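# Place three golf balls on tee, can and level

## Task

Put a golf ball on each of three spots: the black tee; the top of the drink can, which must be standing upright on the sanding block, with the block lying flat; and the top end of the spirit level, which must be standing upright on one of its ends. Everything must stay this way after the robot lets go, and nothing may end up off the table.

## Robot and tools

Robot: two arms, left_arm (left hand) and right_arm (right hand). Bases in the scene frame: left_arm at (+0.049, +0.321, 0) m, right_arm at (-0.004, -0.259, 0) m, each yawed very slightly (quat_wxyz about (1, 0, 0, -0.015) and (1, 0, 0, -0.012)). A camera stand is fixed behind the arms.

Scene frame: origin at table-top height, halfway between the nominal bases. +x points out over the table, +y toward left_arm, +z up. Image left and right do not match arm names. All reported positions (metres) and quaternions (wxyz) use this frame.

Hand point: a point fixed to the palm, 0.15 m out from the wrist face along the fingers and 0.05 m in front of the palm. Its +z runs along straight fingers, +y out of the palm, +x across the palm (away from the thumb on the right hand, toward it on the left). Straight fingertips reach 0.06 to 0.07 m past the point, about 0.06 m behind it along -y. A wrist bracket on the little-finger side can strike objects. Arms are loose: resting 1 to 3 cm (sometimes 5 cm) off the command, usually low, is normal and not proof of contact. Small commands may not start the arm; orientation is clipped each step to within 40 degrees of the measured one.

execute_actions(actions, cameras): actions is a list of actions; each action is up to 15 rows, one per 1/30 s step, and a short action repeats its last row to fill 15 steps. Each row is one flat list of 28 numbers, all in [-1, 1], covering both arms: left_arm dx, dy, dz, rx, ry, rz, then left hand thumb_turn, thumb_bend, index, middle, ring, little, force_limit, speed; then the same 14 for right_arm. dx..rz are offsets, not poses: measured from that arm's Hand target at the start of the action, along scene-frame axes, rotation about the Hand target's position as a rotation vector. Every row counts from that same start, not from the prior row; a new action starts from the updated Hand target, so repeating an offset keeps moving. Scale: 1.0 = 0.6 m or 180 degrees. Six zeros re-request the current Hand target. Cameras: a list of names, ["all"], or []; images come by default only with an empty actions list.

Hand numbers (absolute targets, not offsets): thumb_turn -1 beside palm, +1 in front opposite fingers; thumb_bend and each finger -1 straight, +1 fully bent. force_limit maps -1..+1 to about 0..10 N at the fingertip (0..15 N for the two thumb motors). speed rises linearly to full at +0.48 and stays full to +1; use -0.94 or lower for a gentle close. With thumb in front, objects about 0.035 to 0.065 m thick can be enclosed. There is no 'no change' value: repeat the last eight numbers actually sent to that hand (or, before any were sent, its hand_measured six plus hand_force_limit and hand_speed). A motor only starts when its target changes by 0.002 or more. To squeeze harder raise force_limit and send a more-closed target than hand_measured; to loosen send a more-open one.

move(target, speed, blend, blocking, cameras): target is one 28-number row as above, or a list of up to 15 such rows; every row's offsets are from the Hand targets at the move's start, not from the previous row. Paths are straight lines, all ending together, 0.5 s minimum and cut off at 10 s. speed is the top path speed in m/s, 0.002 to 4.3 (default 0.25), one number or one per target; turns are capped at twice that in rad/s. blend, in m, rounds corners of a list (0 = stop at each). blocking=false returns after about 0.5 s while the move continues. The result adds a 'move:' line: done, off_target, moving, held or fault, plus limits (paced = pose clipped; held = steps withheld). done means within 10 mm and 2 degrees; neither done nor off_target tells about contact. Moves do not avoid obstacles or the other arm; avoid paths close to an arm's own base.

wait(seconds): 0 to 10 s; arms hold their last command, a running move goes on. stop(): brakes a running move. zoom_image(camera, region): region [x0, y0, x1, y1] in pixels, at most 504 by 504, from the newest image of cam_head_left, cam_head_right, cam_high, cam_left_wrist or cam_right_wrist (all 672x504). show_instructions(): shows the reference pages. finished_scene(scene=1): ends the scene, irreversible.

Results: end_effector_position and quat per arm, Hand target (what the next offsets count from), joint positions, velocities and torques, hand_measured, hand_stopped_by (moving, target, force, stalled, fault), hand_load_n (near 0 when a grip is lost), hand_force_limit, hand_speed, and motor temperatures. A MOTOR HOT line appears at 85 °C; at 100 °C that arm drops for 30 to 60 s or more. Holding loads, stretching out or pushing toward unreachable poses heats motors.

Avoid: dropping balls or objects, releasing moving parts, fast impacts, hard pushes on fixed or heavy things, anything leaving the table, the two arms or hands pressing each other, and excessive finger loads. An arm blocked by something keeps pushing until commanded back past its hand point. Loose objects may occasionally be nudged by outside disturbances.

Each tool is called after "Call:" in YAML: its name, and indented under it one key for each argument.

Reference images:

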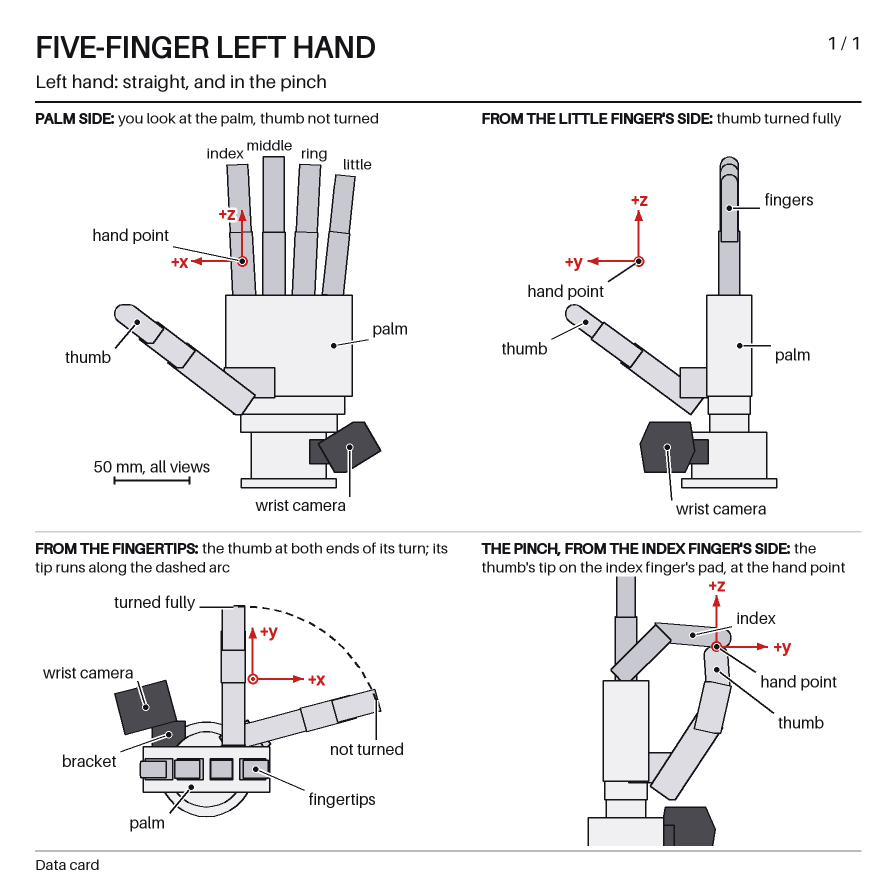

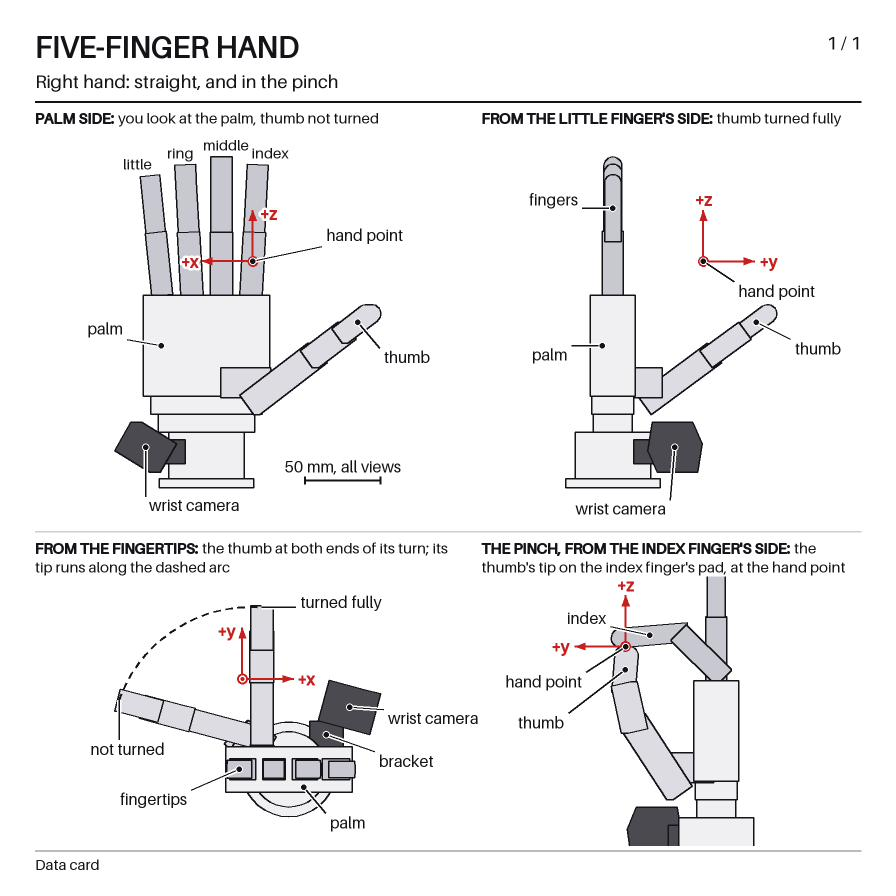

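## Session

Call:
execute_actions:
  actions: []

Scene clock: 0.00 s.
left_arm: end_effector_position=(+0.2846, +0.5395, +0.2331) hand_measured=(-1.000, -1.000, -1.000, -1.000, -1.000, -1.000) hand_load_n=(+0.0, +0.0, +0.0, +0.0, +0.0, +0.0) hand_stopped_by=(target, target, target, target, target, target) hand_force_limit=0.00 hand_speed=-0.80 end_effector_quat_wxyz=(-0.387, +0.734, -0.497, -0.252) | right_arm: end_effector_position=(+0.7433, -0.0894, +0.2971) hand_measured=(-1.000, -1.000, -1.000, -1.000, -1.000, -1.000) hand_load_n=(+0.0, +0.0, +0.0, +0.0, +0.0, +0.0) hand_stopped_by=(target, target, target, target, target, target) hand_force_limit=0.00 hand_speed=-0.80 end_effector_quat_wxyz=(+0.564, -0.473, +0.657, +0.164)
Joint positions: left_arm=[0.337 1.014 0.925 -1.051 -0.889 0.135] | right_arm=[-0.004 2.005 1.845 -0.342 -0.87 0.832]
Joint velocities: within noise
Joint torques (N m): no reading
Motor temperatures (°C): left_arm=[19 22 23 19 19 17] | right_arm=[18 15 22 20 16 21]
Heat: left arm: hottest elbow 23 °C; right arm: hottest elbow 22 °C.
Hand target: left_arm +0.2923, +0.5427, +0.2480; -0.403, +0.736, -0.488, -0.242 | right_arm +0.7487, -0.0895, +0.3104; +0.574, -0.475, +0.648, +0.158

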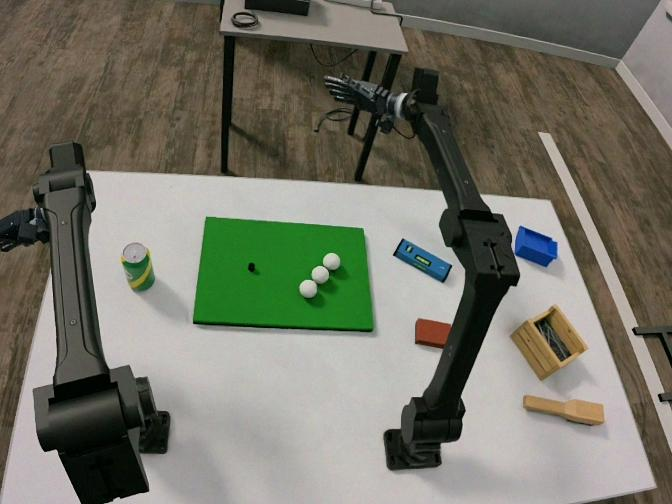

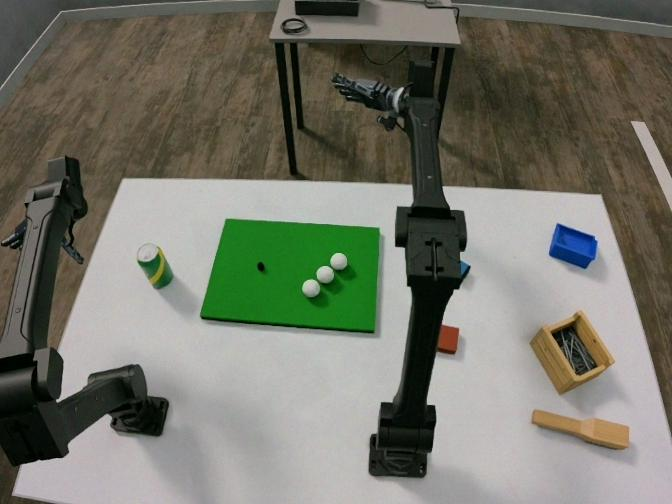

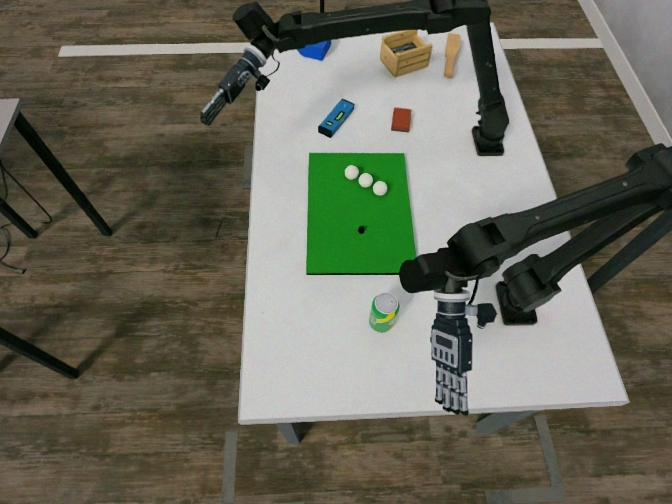

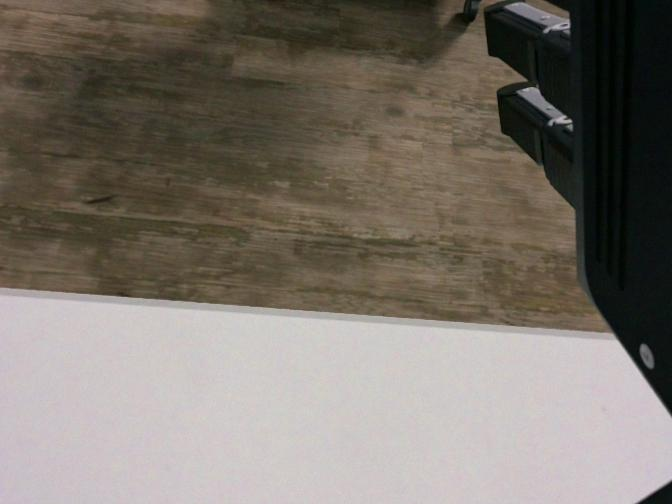

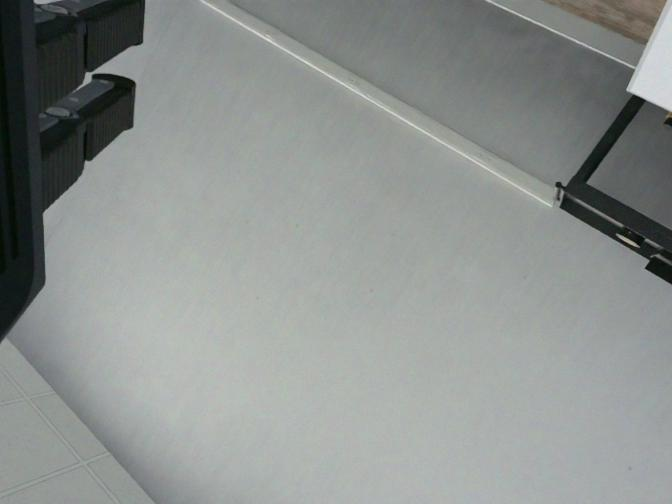

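Call:
zoom_image:
  camera: "cam_head_left"
  region: [380, 210, 620, 440]

Call:
zoom_image:
  camera: "cam_high"
  region: [300, 20, 480, 150]

Call:
zoom_image:
  camera: "cam_head_right"
  region: [130, 210, 390, 340]

Call:
zoom_image:
  camera: "cam_high"
  region: [290, 140, 430, 350]

Scaled by 2.100 from the camera's 672x504 image, which has a finer 960x720 frame.

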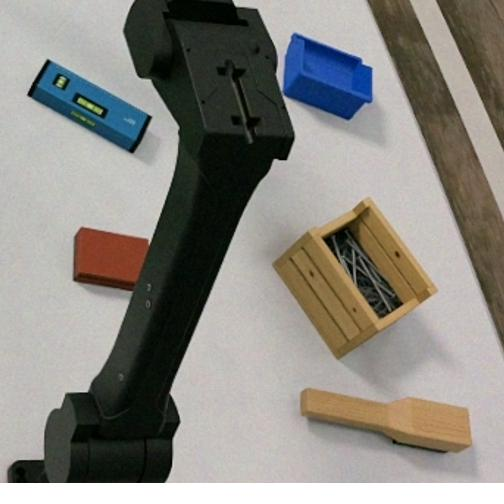

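Scaled by 2.800 from the camera's 672x504 image, which has a finer 960x720 frame.

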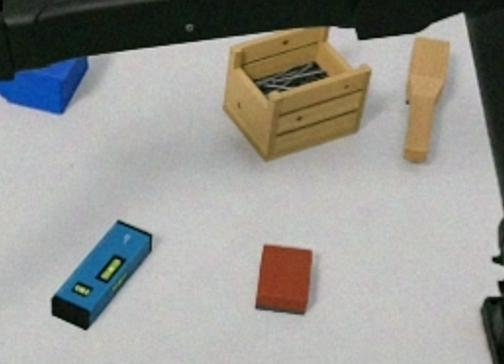

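Scaled by 1.938 from the camera's 672x504 image, which has a finer 960x720 frame.

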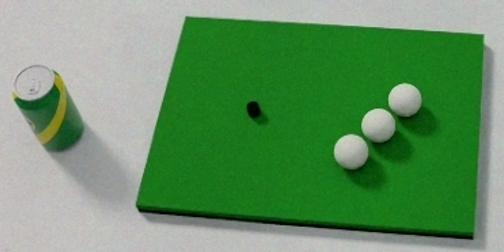

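Scaled by 2.400 from the camera's 672x504 image, which has a finer 960x720 frame.

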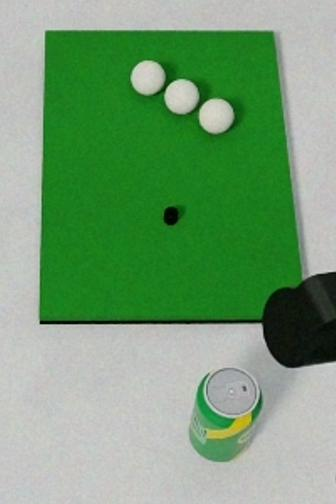

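Call:
move:
  target: [0,0,0,0,0,0,-1,-1,-1,-1,-1,-1,0,-0.8,-0.4667,-0.0333,-0.15,-0.3129,-0.1767,0.2007,1,-1,-1,-1,1,1,0,0]
  speed: 0.25
  cameras: ["all"]

Scene clock: 194.47 s.
left_arm: end_effector_position=(+0.2846, +0.5395, +0.2331) hand_measured=(-1.000, -1.000, -1.000, -1.000, -1.000, -1.000) hand_load_n=(+0.0, +0.0, +0.0, +0.0, +0.0, +0.0) hand_stopped_by=(target, target, target, target, target, target) hand_force_limit=0.00 hand_speed=-0.80 end_effector_quat_wxyz=(-0.387, +0.734, -0.497, -0.252) | right_arm: end_effector_position=(+0.4709, -0.1108, +0.2136) hand_measured=(+1.000, -1.000, -1.000, -1.000, +1.000, +1.000) hand_load_n=(+0.0, +0.0, +0.0, +0.0, +0.0, +0.0) hand_stopped_by=(target, target, target, target, target, target) hand_force_limit=0.00 hand_speed=0.00 end_effector_quat_wxyz=(-0.361, +0.871, -0.311, +0.118)
Joint positions: left_arm=[0.337 1.014 0.925 -1.051 -0.889 0.135] | right_arm=[0.146 1.405 1.245 -0.802 -0.521 -0.594]
Joint torques (N m): left_arm=[-0.09 -6.3 9.05 0.83 -0.67 0.09] | right_arm=[0.97 -13.16 10.51 0.85 -0.09 -0.13]
Motor temperatures (°C): left_arm=[18 22 30 18 20 17] | right_arm=[18 22 38 19 16 19]
Heat: left arm: hottest elbow 30 °C; right arm: hottest elbow 38 °C.
Hand target: left_arm +0.2923, +0.5427, +0.2480; -0.403, +0.736, -0.488, -0.242 | right_arm +0.4687, -0.1095, +0.2204; -0.362, +0.873, -0.301, +0.125
Off the commanded pose: left_arm 0.017 m, 2 deg | right_arm 0.007 m, 1 deg.
move: off_target (left_arm)
camera_calibration:
cam_right_wrist: T_world_to_cam=[[-0.264402, -0.700836, -0.662511, 0.184665], [-0.959499, 0.121906, 0.253969, 0.410481], [-0.0972265, 0.702828, -0.704684, 0.388425], [0, 0, 0, 1]] pos_world=[0.480447, -0.193617, 0.29181]

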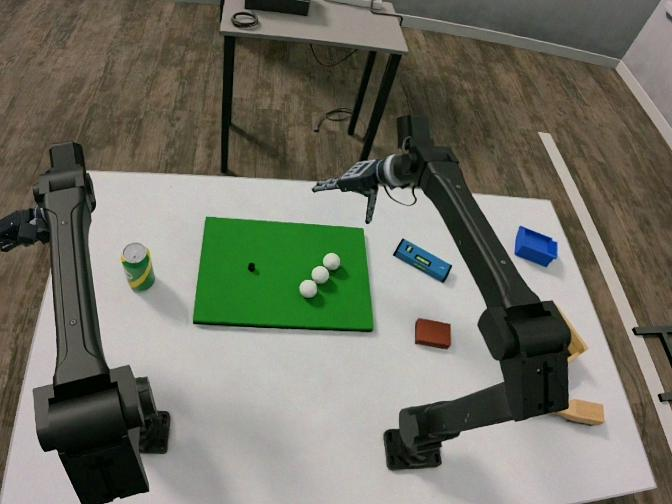

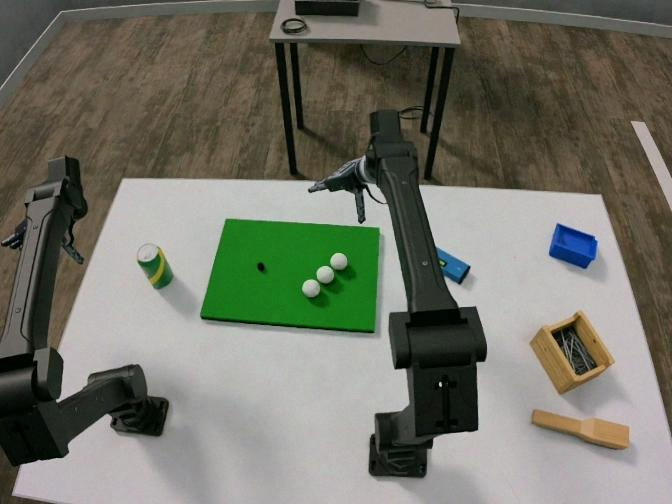

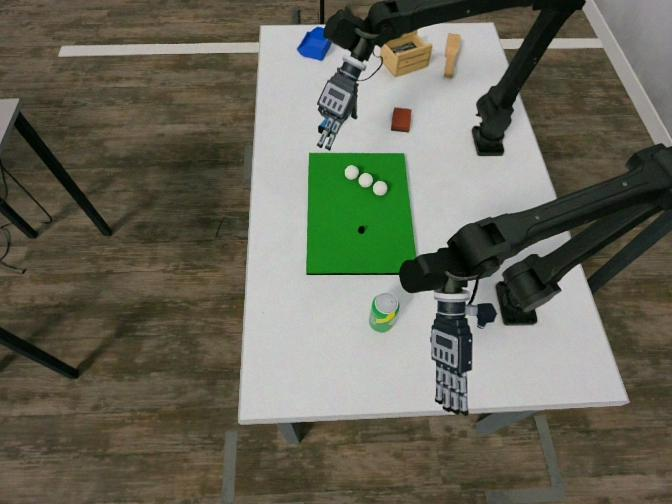

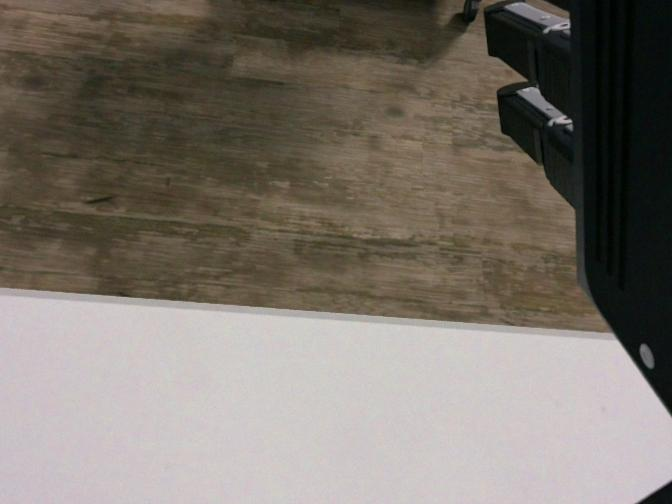

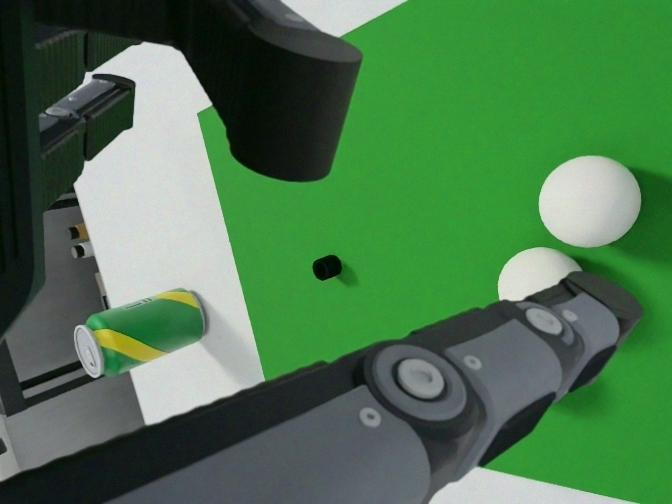

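Call:
move:
  target: [0,0,0,0,0,0,-1,-1,-1,-1,-1,-1,0,-0.8,-0.0445,0.025,-0.1557,0,0,0,1,-1,-1,-1,1,1,0,0]
  speed: 0.15
  cameras: ["cam_right_wrist"]

Call:
zoom_image:
  camera: "cam_right_wrist"
  region: [336, 50, 672, 386]

Scene clock: 219.37 s.
left_arm: end_effector_position=(+0.2846, +0.5395, +0.2331) hand_measured=(-1.000, -1.000, -1.000, -1.000, -1.000, -1.000) hand_load_n=(+0.0, +0.0, +0.0, +0.0, +0.0, +0.0) hand_stopped_by=(target, target, target, target, target, target) hand_force_limit=0.00 hand_speed=-0.80 end_effector_quat_wxyz=(-0.387, +0.734, -0.497, -0.252) | right_arm: end_effector_position=(+0.4364, -0.0985, +0.1205) hand_measured=(+1.000, -1.000, -1.000, -1.000, +1.000, +1.000) hand_load_n=(+0.0, +0.0, +0.0, +0.0, +0.0, +0.0) hand_stopped_by=(target, target, target, target, target, target) hand_force_limit=0.00 hand_speed=0.00 end_effector_quat_wxyz=(-0.354, +0.878, -0.301, +0.115)
Joint positions: left_arm=[0.337 1.014 0.925 -1.051 -0.889 0.135] | right_arm=[0.191 1.399 0.989 -0.554 -0.495 -0.584]
Joint torques (N m): left_arm=[-0.15 -6.36 9.06 0.83 -0.67 0.09] | right_arm=[1.08 -11.46 9.98 2.04 -0.08 0.14]
Heat: left arm: hottest elbow 31 °C; right arm: hottest elbow 36 °C.
Hand target: left_arm +0.2923, +0.5427, +0.2480; -0.403, +0.736, -0.488, -0.242 | right_arm +0.4420, -0.0945, +0.1270; -0.362, +0.873, -0.301, +0.125
Off the commanded pose: left_arm 0.017 m, 2 deg | right_arm 0.009 m, 2 deg.
move: off_target (left_arm)
camera_calibration:
cam_right_wrist: T_world_to_cam=[[-0.251739, -0.71754, -0.649434, 0.113702], [-0.960871, 0.10518, 0.256251, 0.398169], [-0.115563, 0.68853, -0.715941, 0.318716], [0, 0, 0, 1]] pos_world=[0.448044, -0.179739, 0.199992]
Images, in order (width x height): cam_right_wrist 672x504.

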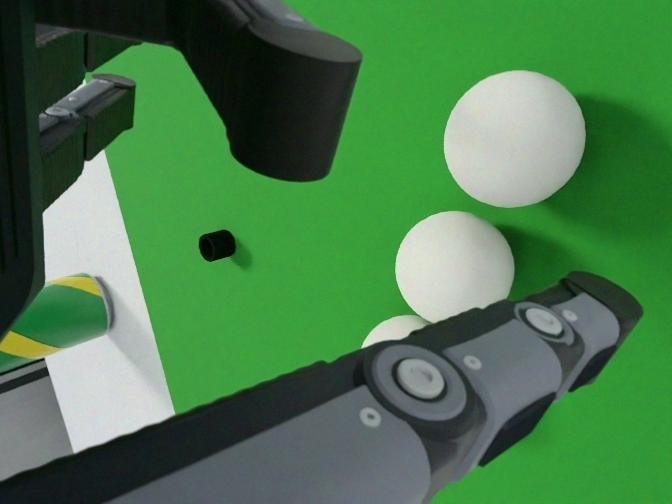

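Scaled by 1.500 from the camera's 672x504 image, which has a finer 960x720 frame.

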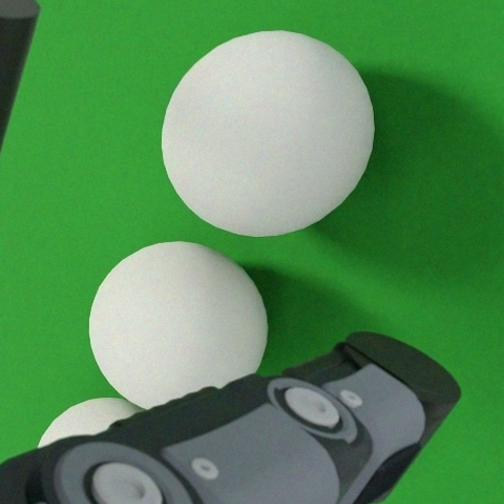

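Call:
move:
  target: [0,0,0,0,0,0,-1,-1,-1,-1,-1,-1,0,-0.8,0.0133,0.0008,-0.1267,0,0,0,1,-1,-1,-1,1,1,0,0]
  speed: 0.1
  cameras: ["cam_right_wrist", "cam_high"]

Scene clock: 240.30 s.
left_arm: end_effector_position=(+0.2846, +0.5395, +0.2331) hand_measured=(-1.000, -1.000, -1.000, -1.000, -1.000, -1.000) hand_load_n=(+0.0, +0.0, +0.0, +0.0, +0.0, +0.0) hand_stopped_by=(target, target, target, target, target, target) hand_force_limit=0.00 hand_speed=-0.80 end_effector_quat_wxyz=(-0.387, +0.734, -0.497, -0.252) | right_arm: end_effector_position=(+0.4443, -0.0971, +0.0540) hand_measured=(+1.000, -1.000, -1.000, -1.000, +1.000, +1.000) hand_load_n=(+0.0, +0.0, +0.0, +0.0, +0.0, +0.0) hand_stopped_by=(target, target, target, target, target, target) hand_force_limit=0.00 hand_speed=0.00 end_effector_quat_wxyz=(-0.358, +0.876, -0.298, +0.123)
Joint positions: left_arm=[0.337 1.014 0.925 -1.051 -0.889 0.135] | right_arm=[0.191 1.503 0.896 -0.336 -0.495 -0.584]
Joint torques (N m): left_arm=[-0.09 -6.3 9.06 0.83 -0.67 0.09] | right_arm=[0.91 -10.58 9.22 2.07 -0.11 0.11]
Motor temperatures (°C): left_arm=[18 22 31 18 20 17] | right_arm=[18 21 33 19 16 19]
Heat: left arm: hottest elbow 31 °C; right arm: hottest elbow 33 °C.
Hand target: left_arm +0.2923, +0.5427, +0.2480; -0.403, +0.736, -0.488, -0.242 | right_arm +0.4499, -0.0940, +0.0509; -0.362, +0.873, -0.301, +0.125
Off the commanded pose: left_arm 0.017 m, 2 deg | right_arm 0.007 m, 1 deg.
move: off_target (left_arm)
camera_calibration:
cam_right_wrist: T_world_to_cam=[[-0.238873, -0.715385, -0.656631, 0.0683788], [-0.965735, 0.104363, 0.23762, 0.425789], [-0.101462, 0.690893, -0.715802, 0.265053], [0, 0, 0, 1]] pos_world=[0.454426, -0.178643, 0.133449]
Images, in order (width x height): cam_high 672x504, cam_right_wrist 672x504.

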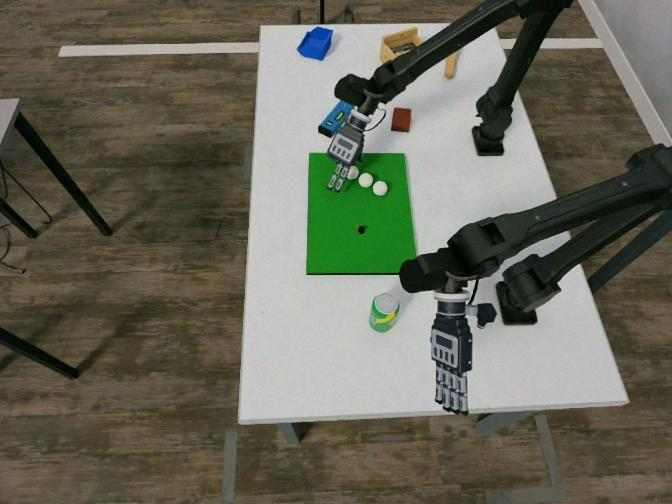

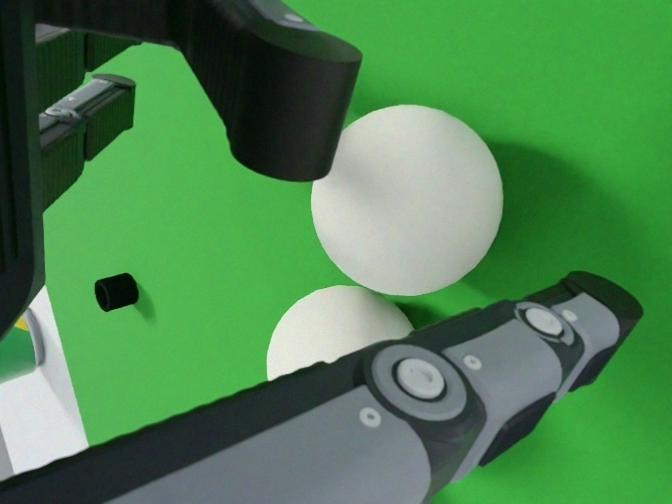

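Call:
move:
  target:
    - [0,0,0,0,0,0,-1,-1,-1,-1,-1,-1,0,-0.8,0.0033,-0.0033,-0.0167,0,0,0,1,-1,-1,-1,1,1,0,0]
    - [0,0,0,0,0,0,-1,-1,-1,-1,-1,-1,0,-0.8,0.0033,-0.0033,-0.0167,0,0,0,1,-0.6,-0.5,-0.5,1,1,-0.6,-0.5]
  speed: 0.06
  cameras: ["cam_right_wrist"]

Scene clock: 256.97 s.
left_arm: end_effector_position=(+0.2846, +0.5395, +0.2331) hand_measured=(-1.000, -1.000, -1.000, -1.000, -1.000, -1.000) hand_load_n=(+0.0, +0.0, +0.0, +0.0, +0.0, +0.0) hand_stopped_by=(target, target, target, target, target, target) hand_force_limit=0.00 hand_speed=-0.80 end_effector_quat_wxyz=(-0.387, +0.734, -0.497, -0.252) | right_arm: end_effector_position=(+0.4470, -0.0967, +0.0463) hand_measured=(+1.000, -0.600, -0.500, -0.500, +1.000, +1.000) hand_load_n=(+0.0, +0.0, +0.0, +0.0, +0.0, +0.0) hand_stopped_by=(target, target, target, target, target, target) hand_force_limit=-0.60 hand_speed=-0.50 end_effector_quat_wxyz=(-0.359, +0.876, -0.298, +0.125)
Joint positions: left_arm=[0.337 1.014 0.925 -1.051 -0.889 0.135] | right_arm=[0.191 1.522 0.891 -0.31 -0.495 -0.584]
Joint torques (N m): left_arm=[-0.09 -6.36 9.06 0.83 -0.67 0.08] | right_arm=[0.44 -10.52 8.94 2.07 -0.25 0.06]
Heat: left arm: hottest elbow 31 °C; right arm: hottest elbow 32 °C.
Hand target: left_arm +0.2923, +0.5427, +0.2480; -0.403, +0.736, -0.488, -0.242 | right_arm +0.4519, -0.0960, +0.0409; -0.362, +0.873, -0.301, +0.125
Off the commanded pose: left_arm 0.017 m, 2 deg | right_arm 0.007 m, 1 deg.
move: off_target (left_arm)
camera_calibration:
cam_right_wrist: T_world_to_cam=[[-0.236898, -0.715006, -0.657759, 0.0634937], [-0.96644, 0.104187, 0.234818, 0.430532], [-0.0993664, 0.691312, -0.715692, 0.258618], [0, 0, 0, 1]] pos_world=[0.456823, -0.178243, 0.125758]
Images, in order (width x height): cam_right_wrist 672x504.

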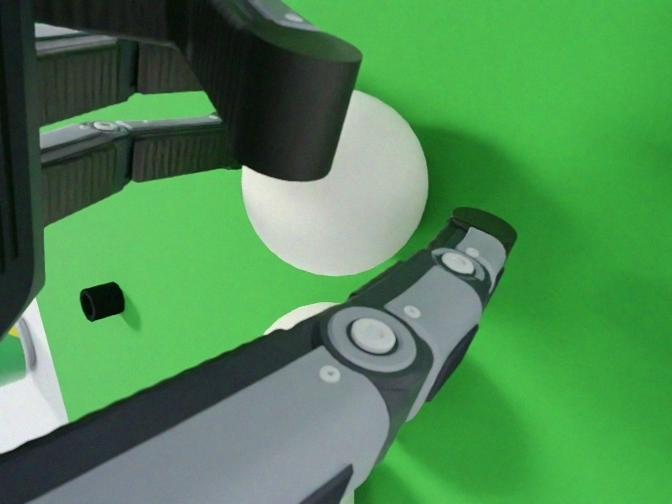

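Call:
move:
  target: [0,0,0,0,0,0,-1,-1,-1,-1,-1,-1,0,-0.8,0,0,0,0,0,0,1,-0.6,0.4,0.4,1,1,-0.5,-0.93]
  speed: 0.06
  cameras: ["cam_right_wrist"]

Scene clock: 273.13 s.
left_arm: end_effector_position=(+0.2846, +0.5395, +0.2331) hand_measured=(-1.000, -1.000, -1.000, -1.000, -1.000, -1.000) hand_load_n=(+0.0, +0.0, +0.0, +0.0, +0.0, +0.0) hand_stopped_by=(target, target, target, target, target, target) hand_force_limit=0.00 hand_speed=-0.80 end_effector_quat_wxyz=(-0.387, +0.734, -0.497, -0.252) | right_arm: end_effector_position=(+0.4467, -0.0960, +0.0463) hand_measured=(+1.000, -0.602, -0.062, -0.068, +1.000, +1.000) hand_load_n=(+0.0, +4.5, +4.0, +2.0, +0.0, +0.0) hand_stopped_by=(target, target, force, force, target, target) hand_force_limit=-0.50 hand_speed=-0.93 end_effector_quat_wxyz=(-0.359, +0.876, -0.297, +0.124)
Joint positions: left_arm=[0.337 1.014 0.925 -1.051 -0.889 0.135] | right_arm=[0.192 1.522 0.891 -0.31 -0.495 -0.584]
Joint torques (N m): left_arm=[-0.09 -6.3 9.06 0.83 -0.67 0.08] | right_arm=[0.44 -10.58 8.94 2.07 -0.24 0.06]
Heat: left arm: hottest elbow 31 °C; right arm: hottest elbow 31 °C.
Hand target: left_arm +0.2923, +0.5427, +0.2480; -0.403, +0.736, -0.488, -0.242 | right_arm +0.4519, -0.0960, +0.0409; -0.362, +0.873, -0.301, +0.125
Off the commanded pose: left_arm 0.017 m, 2 deg | right_arm 0.007 m, 1 deg.
move: off_target (left_arm)
camera_calibration:
cam_right_wrist: T_world_to_cam=[[-0.235797, -0.715375, -0.657753, 0.0634046], [-0.966605, 0.102742, 0.234774, 0.430186], [-0.100372, 0.691146, -0.715711, 0.258554], [0, 0, 0, 1]] pos_world=[0.456722, -0.177539, 0.125758]
Images, in order (width x height): cam_right_wrist 672x504.

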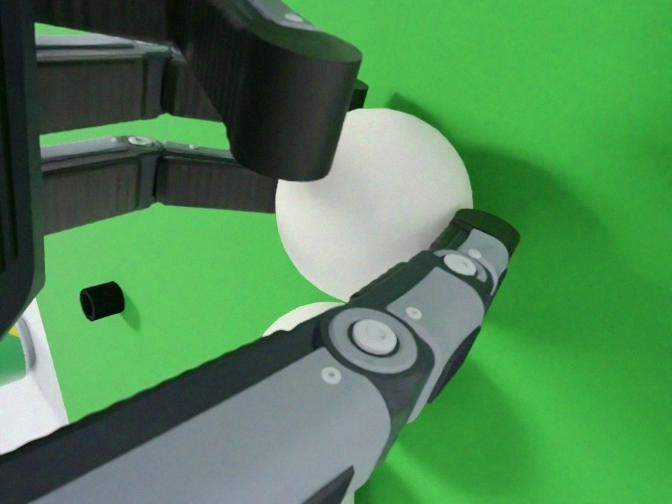

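Call:
move:
  target:
    - [0,0,0,0,0,0,-1,-1,-1,-1,-1,-1,0,-0.8,0,0,0.18,0,0,0,1,-0.6,0.4,0.4,1,1,-0.5,-0.93]
    - [0,0,0,0,0,0,-1,-1,-1,-1,-1,-1,0,-0.8,-0.04,0.3067,0.18,0,0,0,1,-0.6,0.4,0.4,1,1,-0.5,-0.93]
  speed: 0.12
  blend: [0.03, 0]
  cameras: ["all"]

Scene clock: 294.87 s.
left_arm: end_effector_position=(+0.2846, +0.5395, +0.2331) hand_measured=(-1.000, -1.000, -1.000, -1.000, -1.000, -1.000) hand_load_n=(+0.0, +0.0, +0.0, +0.0, -0.5, +0.0) hand_stopped_by=(target, target, target, target, target, target) hand_force_limit=0.00 hand_speed=-0.80 end_effector_quat_wxyz=(-0.387, +0.734, -0.497, -0.252) | right_arm: end_effector_position=(+0.4053, +0.0690, +0.1266) hand_measured=(+1.000, -0.602, -0.062, -0.068, +1.000, +1.000) hand_load_n=(+0.0, +4.5, +3.5, +2.0, +0.0, +0.0) hand_stopped_by=(target, target, force, force, target, target) hand_force_limit=-0.50 hand_speed=-0.93 end_effector_quat_wxyz=(-0.337, +0.884, -0.304, +0.110)
Joint positions: left_arm=[0.337 1.014 0.925 -1.051 -0.889 0.135] | right_arm=[0.587 1.476 1.086 -0.489 -0.237 -0.26]
Joint torques (N m): left_arm=[-0.09 -6.3 9.05 0.83 -0.67 0.09] | right_arm=[0.79 -11.22 14.94 2.25 0.06 0.15]
Heat: left arm: hottest elbow 31 °C; right arm: hottest elbow 32 °C.
Hand target: left_arm +0.2923, +0.5427, +0.2480; -0.403, +0.736, -0.488, -0.242 | right_arm +0.4279, +0.0880, +0.1489; -0.362, +0.873, -0.301, +0.125
Off the commanded pose: left_arm 0.017 m, 2 deg | right_arm 0.037 m, 4 deg.
move: off_target (left_arm, right_arm)
camera_calibration:
cam_right_wrist: T_world_to_cam=[[-0.266477, -0.736928, -0.62123, 0.233797], [-0.954696, 0.11323, 0.275199, 0.343671], [-0.13246, 0.66642, -0.733716, 0.214866], [0, 0, 0, 1]] pos_world=[0.418864, -0.0098133, 0.208314]

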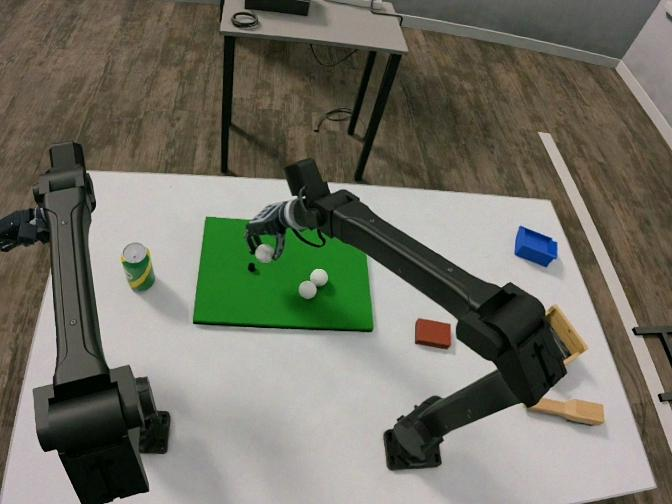

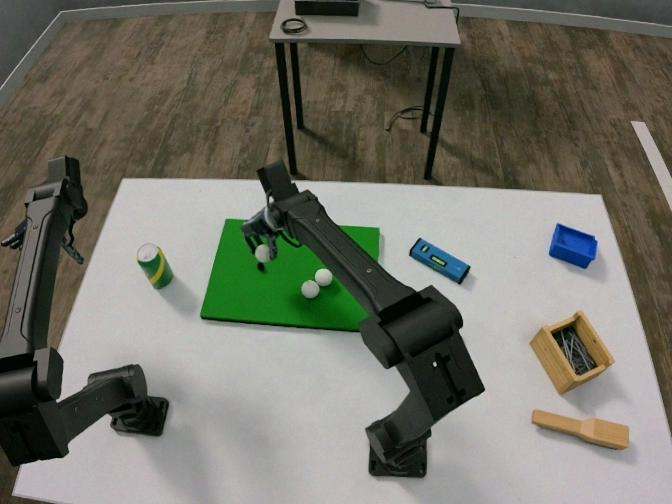

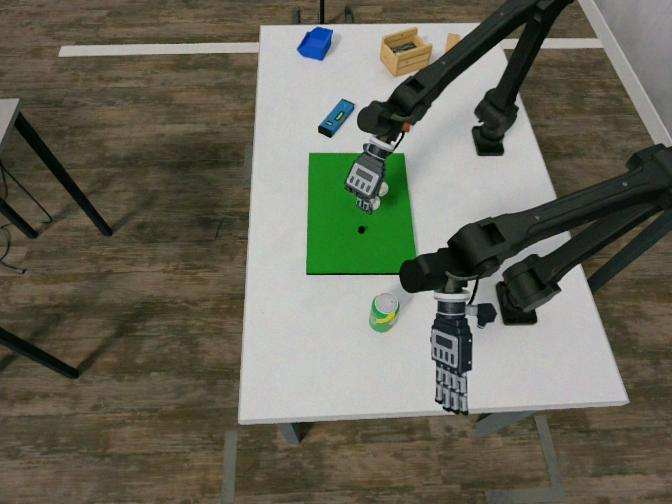

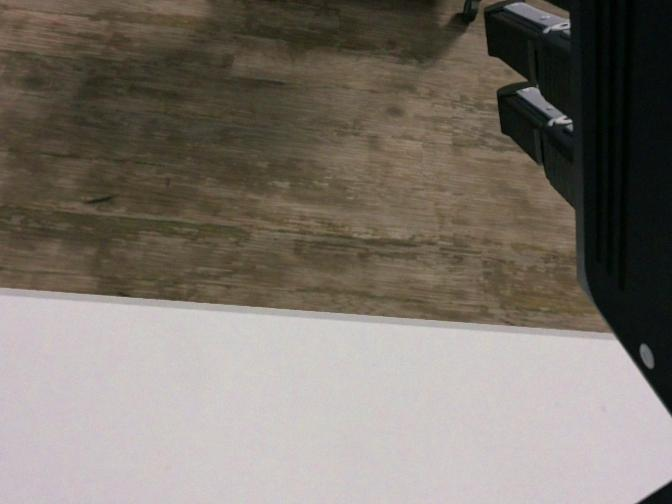

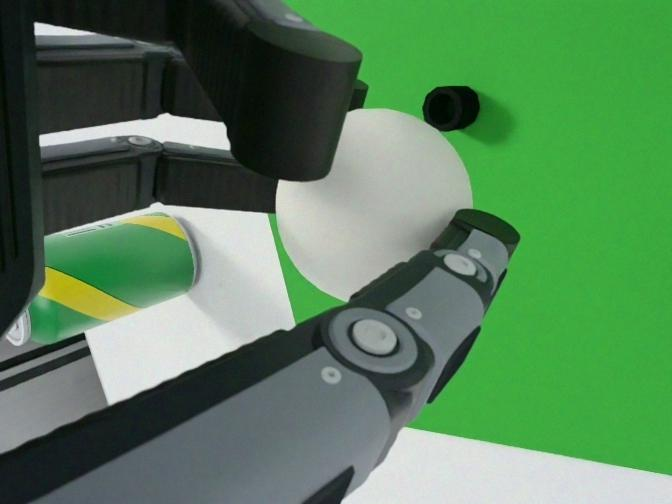

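Call:
zoom_image:
  camera: "cam_right_wrist"
  region: [340, 60, 520, 240]

Scaled by 2.800 from the camera's 672x504 image, which has a finer 960x720 frame.

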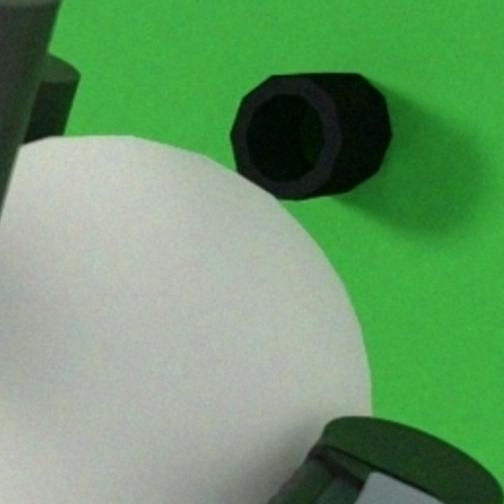

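Call:
move:
  target: [0,0,0,0,0,0,-1,-1,-1,-1,-1,-1,0,-0.8,0.0033,0.0133,-0.095,0,0,0,1,-0.6,0.4,0.4,1,1,-0.5,-0.93]
  speed: 0.1
  cameras: ["cam_right_wrist"]

Call:
zoom_image:
  camera: "cam_right_wrist"
  region: [240, 60, 520, 340]

Scene clock: 323.50 s.
left_arm: end_effector_position=(+0.2846, +0.5395, +0.2331) hand_measured=(-1.000, -1.000, -1.000, -1.000, -1.000, -1.000) hand_load_n=(+0.0, +0.0, +0.0, +0.0, +0.0, +0.0) hand_stopped_by=(target, target, target, target, target, target) hand_force_limit=0.00 hand_speed=-0.80 end_effector_quat_wxyz=(-0.387, +0.734, -0.497, -0.252) | right_arm: end_effector_position=(+0.4244, +0.0887, +0.0920) hand_measured=(+1.000, -0.602, -0.062, -0.068, +1.000, +1.000) hand_load_n=(+0.0, +4.5, +3.5, +2.0, +0.0, +0.0) hand_stopped_by=(target, target, force, force, target, target) hand_force_limit=-0.50 hand_speed=-0.93 end_effector_quat_wxyz=(-0.353, +0.878, -0.298, +0.123)
Joint positions: left_arm=[0.337 1.014 0.925 -1.051 -0.889 0.135] | right_arm=[0.601 1.562 1.067 -0.338 -0.228 -0.251]
Joint torques (N m): left_arm=[-0.15 -6.3 9.06 0.83 -0.67 0.08] | right_arm=[1.26 -12.57 10.24 2.39 0.08 0.14]
Heat: left arm: hottest elbow 31 °C; right arm: hottest elbow 34 °C.
Hand target: left_arm +0.2923, +0.5427, +0.2480; -0.403, +0.736, -0.488, -0.242 | right_arm +0.4299, +0.0960, +0.0919; -0.362, +0.873, -0.301, +0.125
Off the commanded pose: left_arm 0.017 m, 2 deg | right_arm 0.009 m, 1 deg.
move: off_target (left_arm)
camera_calibration:
cam_right_wrist: T_world_to_cam=[[-0.241083, -0.722179, -0.648333, 0.22225], [-0.964823, 0.106165, 0.240513, 0.377263], [-0.104863, 0.68351, -0.722369, 0.164567], [0, 0, 0, 1]] pos_world=[0.43483, 0.00796891, 0.172234]
Images, in order (width x height): cam_right_wrist 672x504.

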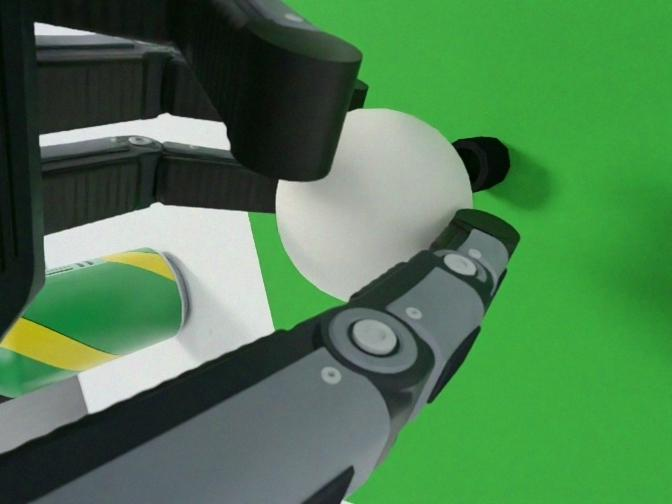

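Scaled by 1.800 from the camera's 672x504 image, which has a finer 960x720 frame.

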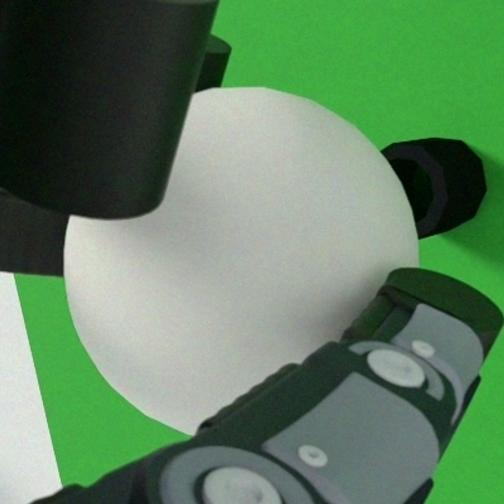

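Call:
move:
  target: [0,0,0,0,0,0,-1,-1,-1,-1,-1,-1,0,-0.8,0.0067,0.0083,-0.042,0,0,0,1,-0.6,0.4,0.4,1,1,-0.5,-0.93]
  speed: 0.05
  cameras: ["cam_right_wrist"]

Call:
zoom_image:
  camera: "cam_right_wrist"
  region: [240, 60, 520, 340]

Scene clock: 341.63 s.
left_arm: end_effector_position=(+0.2846, +0.5395, +0.2331) hand_measured=(-1.000, -1.000, -1.000, -1.000, -1.000, -1.000) hand_load_n=(+0.0, +0.0, +0.0, +0.0, +0.0, +0.0) hand_stopped_by=(target, target, target, target, target, target) hand_force_limit=0.00 hand_speed=-0.80 end_effector_quat_wxyz=(-0.387, +0.734, -0.497, -0.252) | right_arm: end_effector_position=(+0.4300, +0.0922, +0.0681) hand_measured=(+1.000, -0.602, -0.062, -0.068, +1.000, +1.000) hand_load_n=(+0.0, +4.0, +3.5, +2.0, +0.0, +0.0) hand_stopped_by=(target, target, force, force, target, target) hand_force_limit=-0.50 hand_speed=-0.93 end_effector_quat_wxyz=(-0.354, +0.877, -0.299, +0.124)
Joint positions: left_arm=[0.337 1.014 0.925 -1.051 -0.889 0.135] | right_arm=[0.601 1.609 1.052 -0.272 -0.226 -0.248]
Joint torques (N m): left_arm=[-0.09 -6.36 9.06 0.83 -0.67 0.09] | right_arm=[1.32 -12.98 9.85 2.39 0.08 0.14]
Heat: left arm: hottest elbow 31 °C; right arm: hottest elbow 34 °C.
Hand target: left_arm +0.2923, +0.5427, +0.2480; -0.403, +0.736, -0.488, -0.242 | right_arm +0.4339, +0.1010, +0.0667; -0.362, +0.873, -0.301, +0.125
Off the commanded pose: left_arm 0.017 m, 2 deg | right_arm 0.010 m, 1 deg.
move: off_target (left_arm)
camera_calibration:
cam_right_wrist: T_world_to_cam=[[-0.242439, -0.720101, -0.650138, 0.211259], [-0.964836, 0.10881, 0.239272, 0.387948], [-0.101559, 0.685285, -0.721159, 0.143819], [0, 0, 0, 1]] pos_world=[0.440129, 0.0113579, 0.148239]
Images, in order (width x height): cam_right_wrist 672x504.

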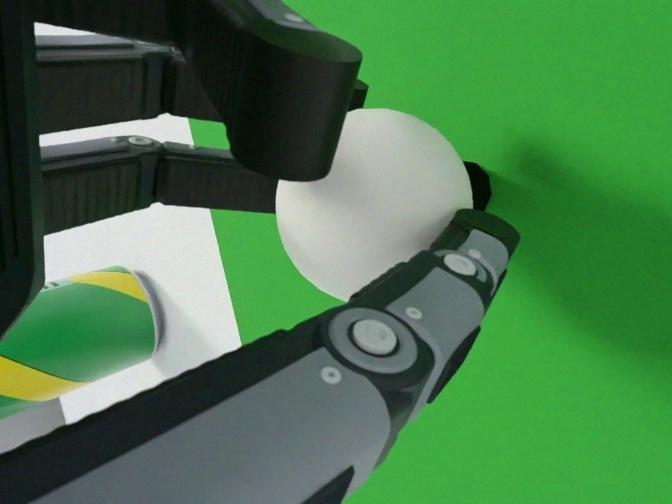

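Scaled by 1.800 from the camera's 672x504 image, which has a finer 960x720 frame.

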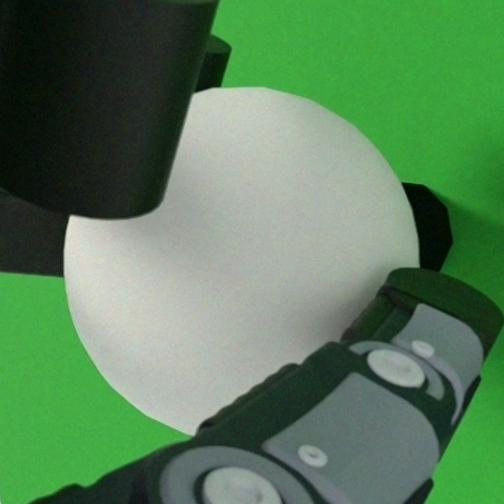

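Call:
move:
  target: [0,0,0,0,0,0,-1,-1,-1,-1,-1,-1,0,-0.8,-0.0025,0.0017,-0.0167,0,0,0,1,-0.6,0.4,0.4,1,1,-0.5,-0.93]
  speed: 0.03
  cameras: ["cam_right_wrist","cam_head_right"]

Call:
zoom_image:
  camera: "cam_right_wrist"
  region: [240, 60, 520, 340]

Call:
zoom_image:
  camera: "cam_head_right"
  region: [200, 200, 320, 320]

Scene clock: 354.03 s.
left_arm: end_effector_position=(+0.2846, +0.5395, +0.2331) hand_measured=(-1.000, -1.000, -1.000, -1.000, -1.000, -1.000) hand_load_n=(+0.0, +0.0, +0.0, +0.0, +0.0, +0.0) hand_stopped_by=(target, target, target, target, target, target) hand_force_limit=0.00 hand_speed=-0.80 end_effector_quat_wxyz=(-0.387, +0.734, -0.497, -0.252) | right_arm: end_effector_position=(+0.4307, +0.0922, +0.0603) hand_measured=(+1.000, -0.602, -0.062, -0.068, +1.000, +1.000) hand_load_n=(+0.5, +4.5, +3.5, +2.0, +0.5, +0.0) hand_stopped_by=(target, target, force, force, target, target) hand_force_limit=-0.50 hand_speed=-0.93 end_effector_quat_wxyz=(-0.355, +0.876, -0.301, +0.126)
Joint positions: left_arm=[0.337 1.014 0.925 -1.051 -0.889 0.135] | right_arm=[0.601 1.62 1.04 -0.244 -0.223 -0.245]
Joint torques (N m): left_arm=[-0.09 -6.3 9.06 0.81 -0.67 0.09] | right_arm=[1.32 -12.86 9.59 2.39 0.08 0.14]
Heat: left arm: hottest elbow 31 °C; right arm: hottest elbow 33 °C.
Hand target: left_arm +0.2923, +0.5427, +0.2480; -0.403, +0.736, -0.488, -0.242 | right_arm +0.4324, +0.1020, +0.0567; -0.362, +0.873, -0.301, +0.125
Off the commanded pose: left_arm 0.017 m, 2 deg | right_arm 0.011 m, 1 deg.
move: off_target (left_arm, right_arm)
camera_calibration:
cam_right_wrist: T_world_to_cam=[[-0.243322, -0.717756, -0.652396, 0.206589], [-0.965168, 0.112493, 0.236212, 0.390415], [-0.0961527, 0.687147, -0.720127, 0.135659], [0, 0, 0, 1]] pos_world=[0.440128, 0.0111438, 0.140249]
Images, in order (width x height): cam_head_right 672x504, cam_right_wrist 672x504.

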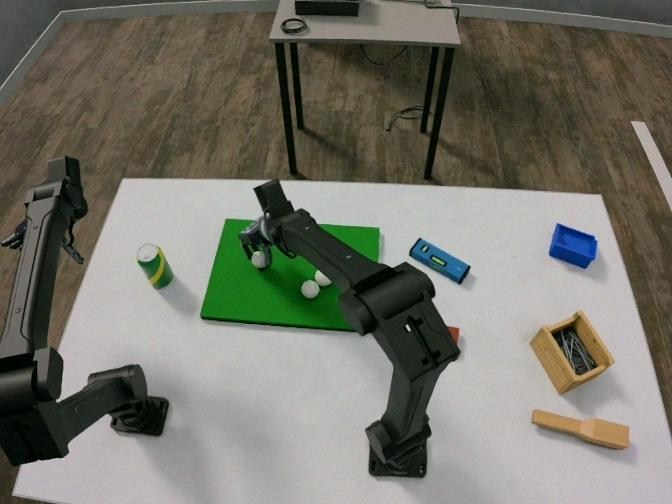

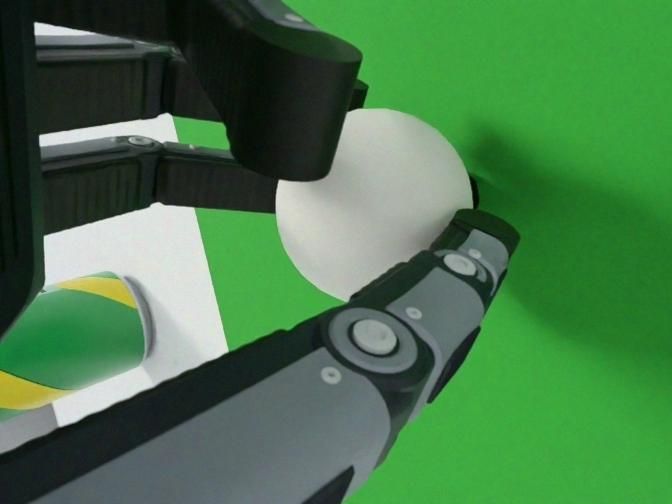

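Scaled by 1.800 from the camera's 672x504 image, which has a finer 960x720 frame.

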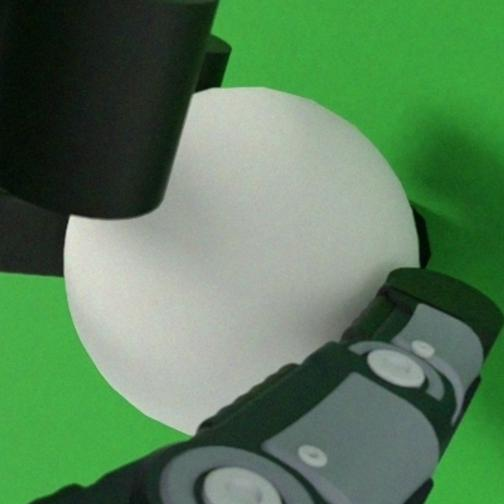

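Scaled by 4.200 from the camera's 672x504 image, which has a finer 960x720 frame.

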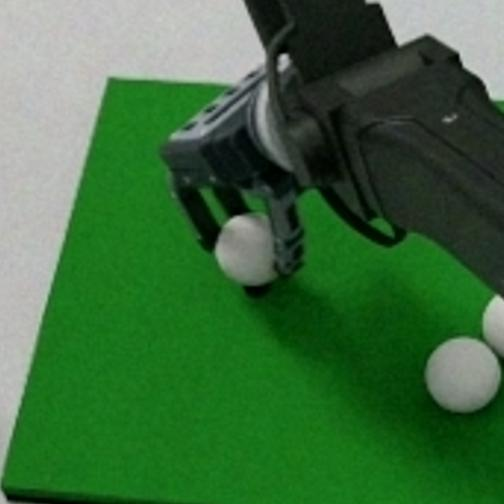

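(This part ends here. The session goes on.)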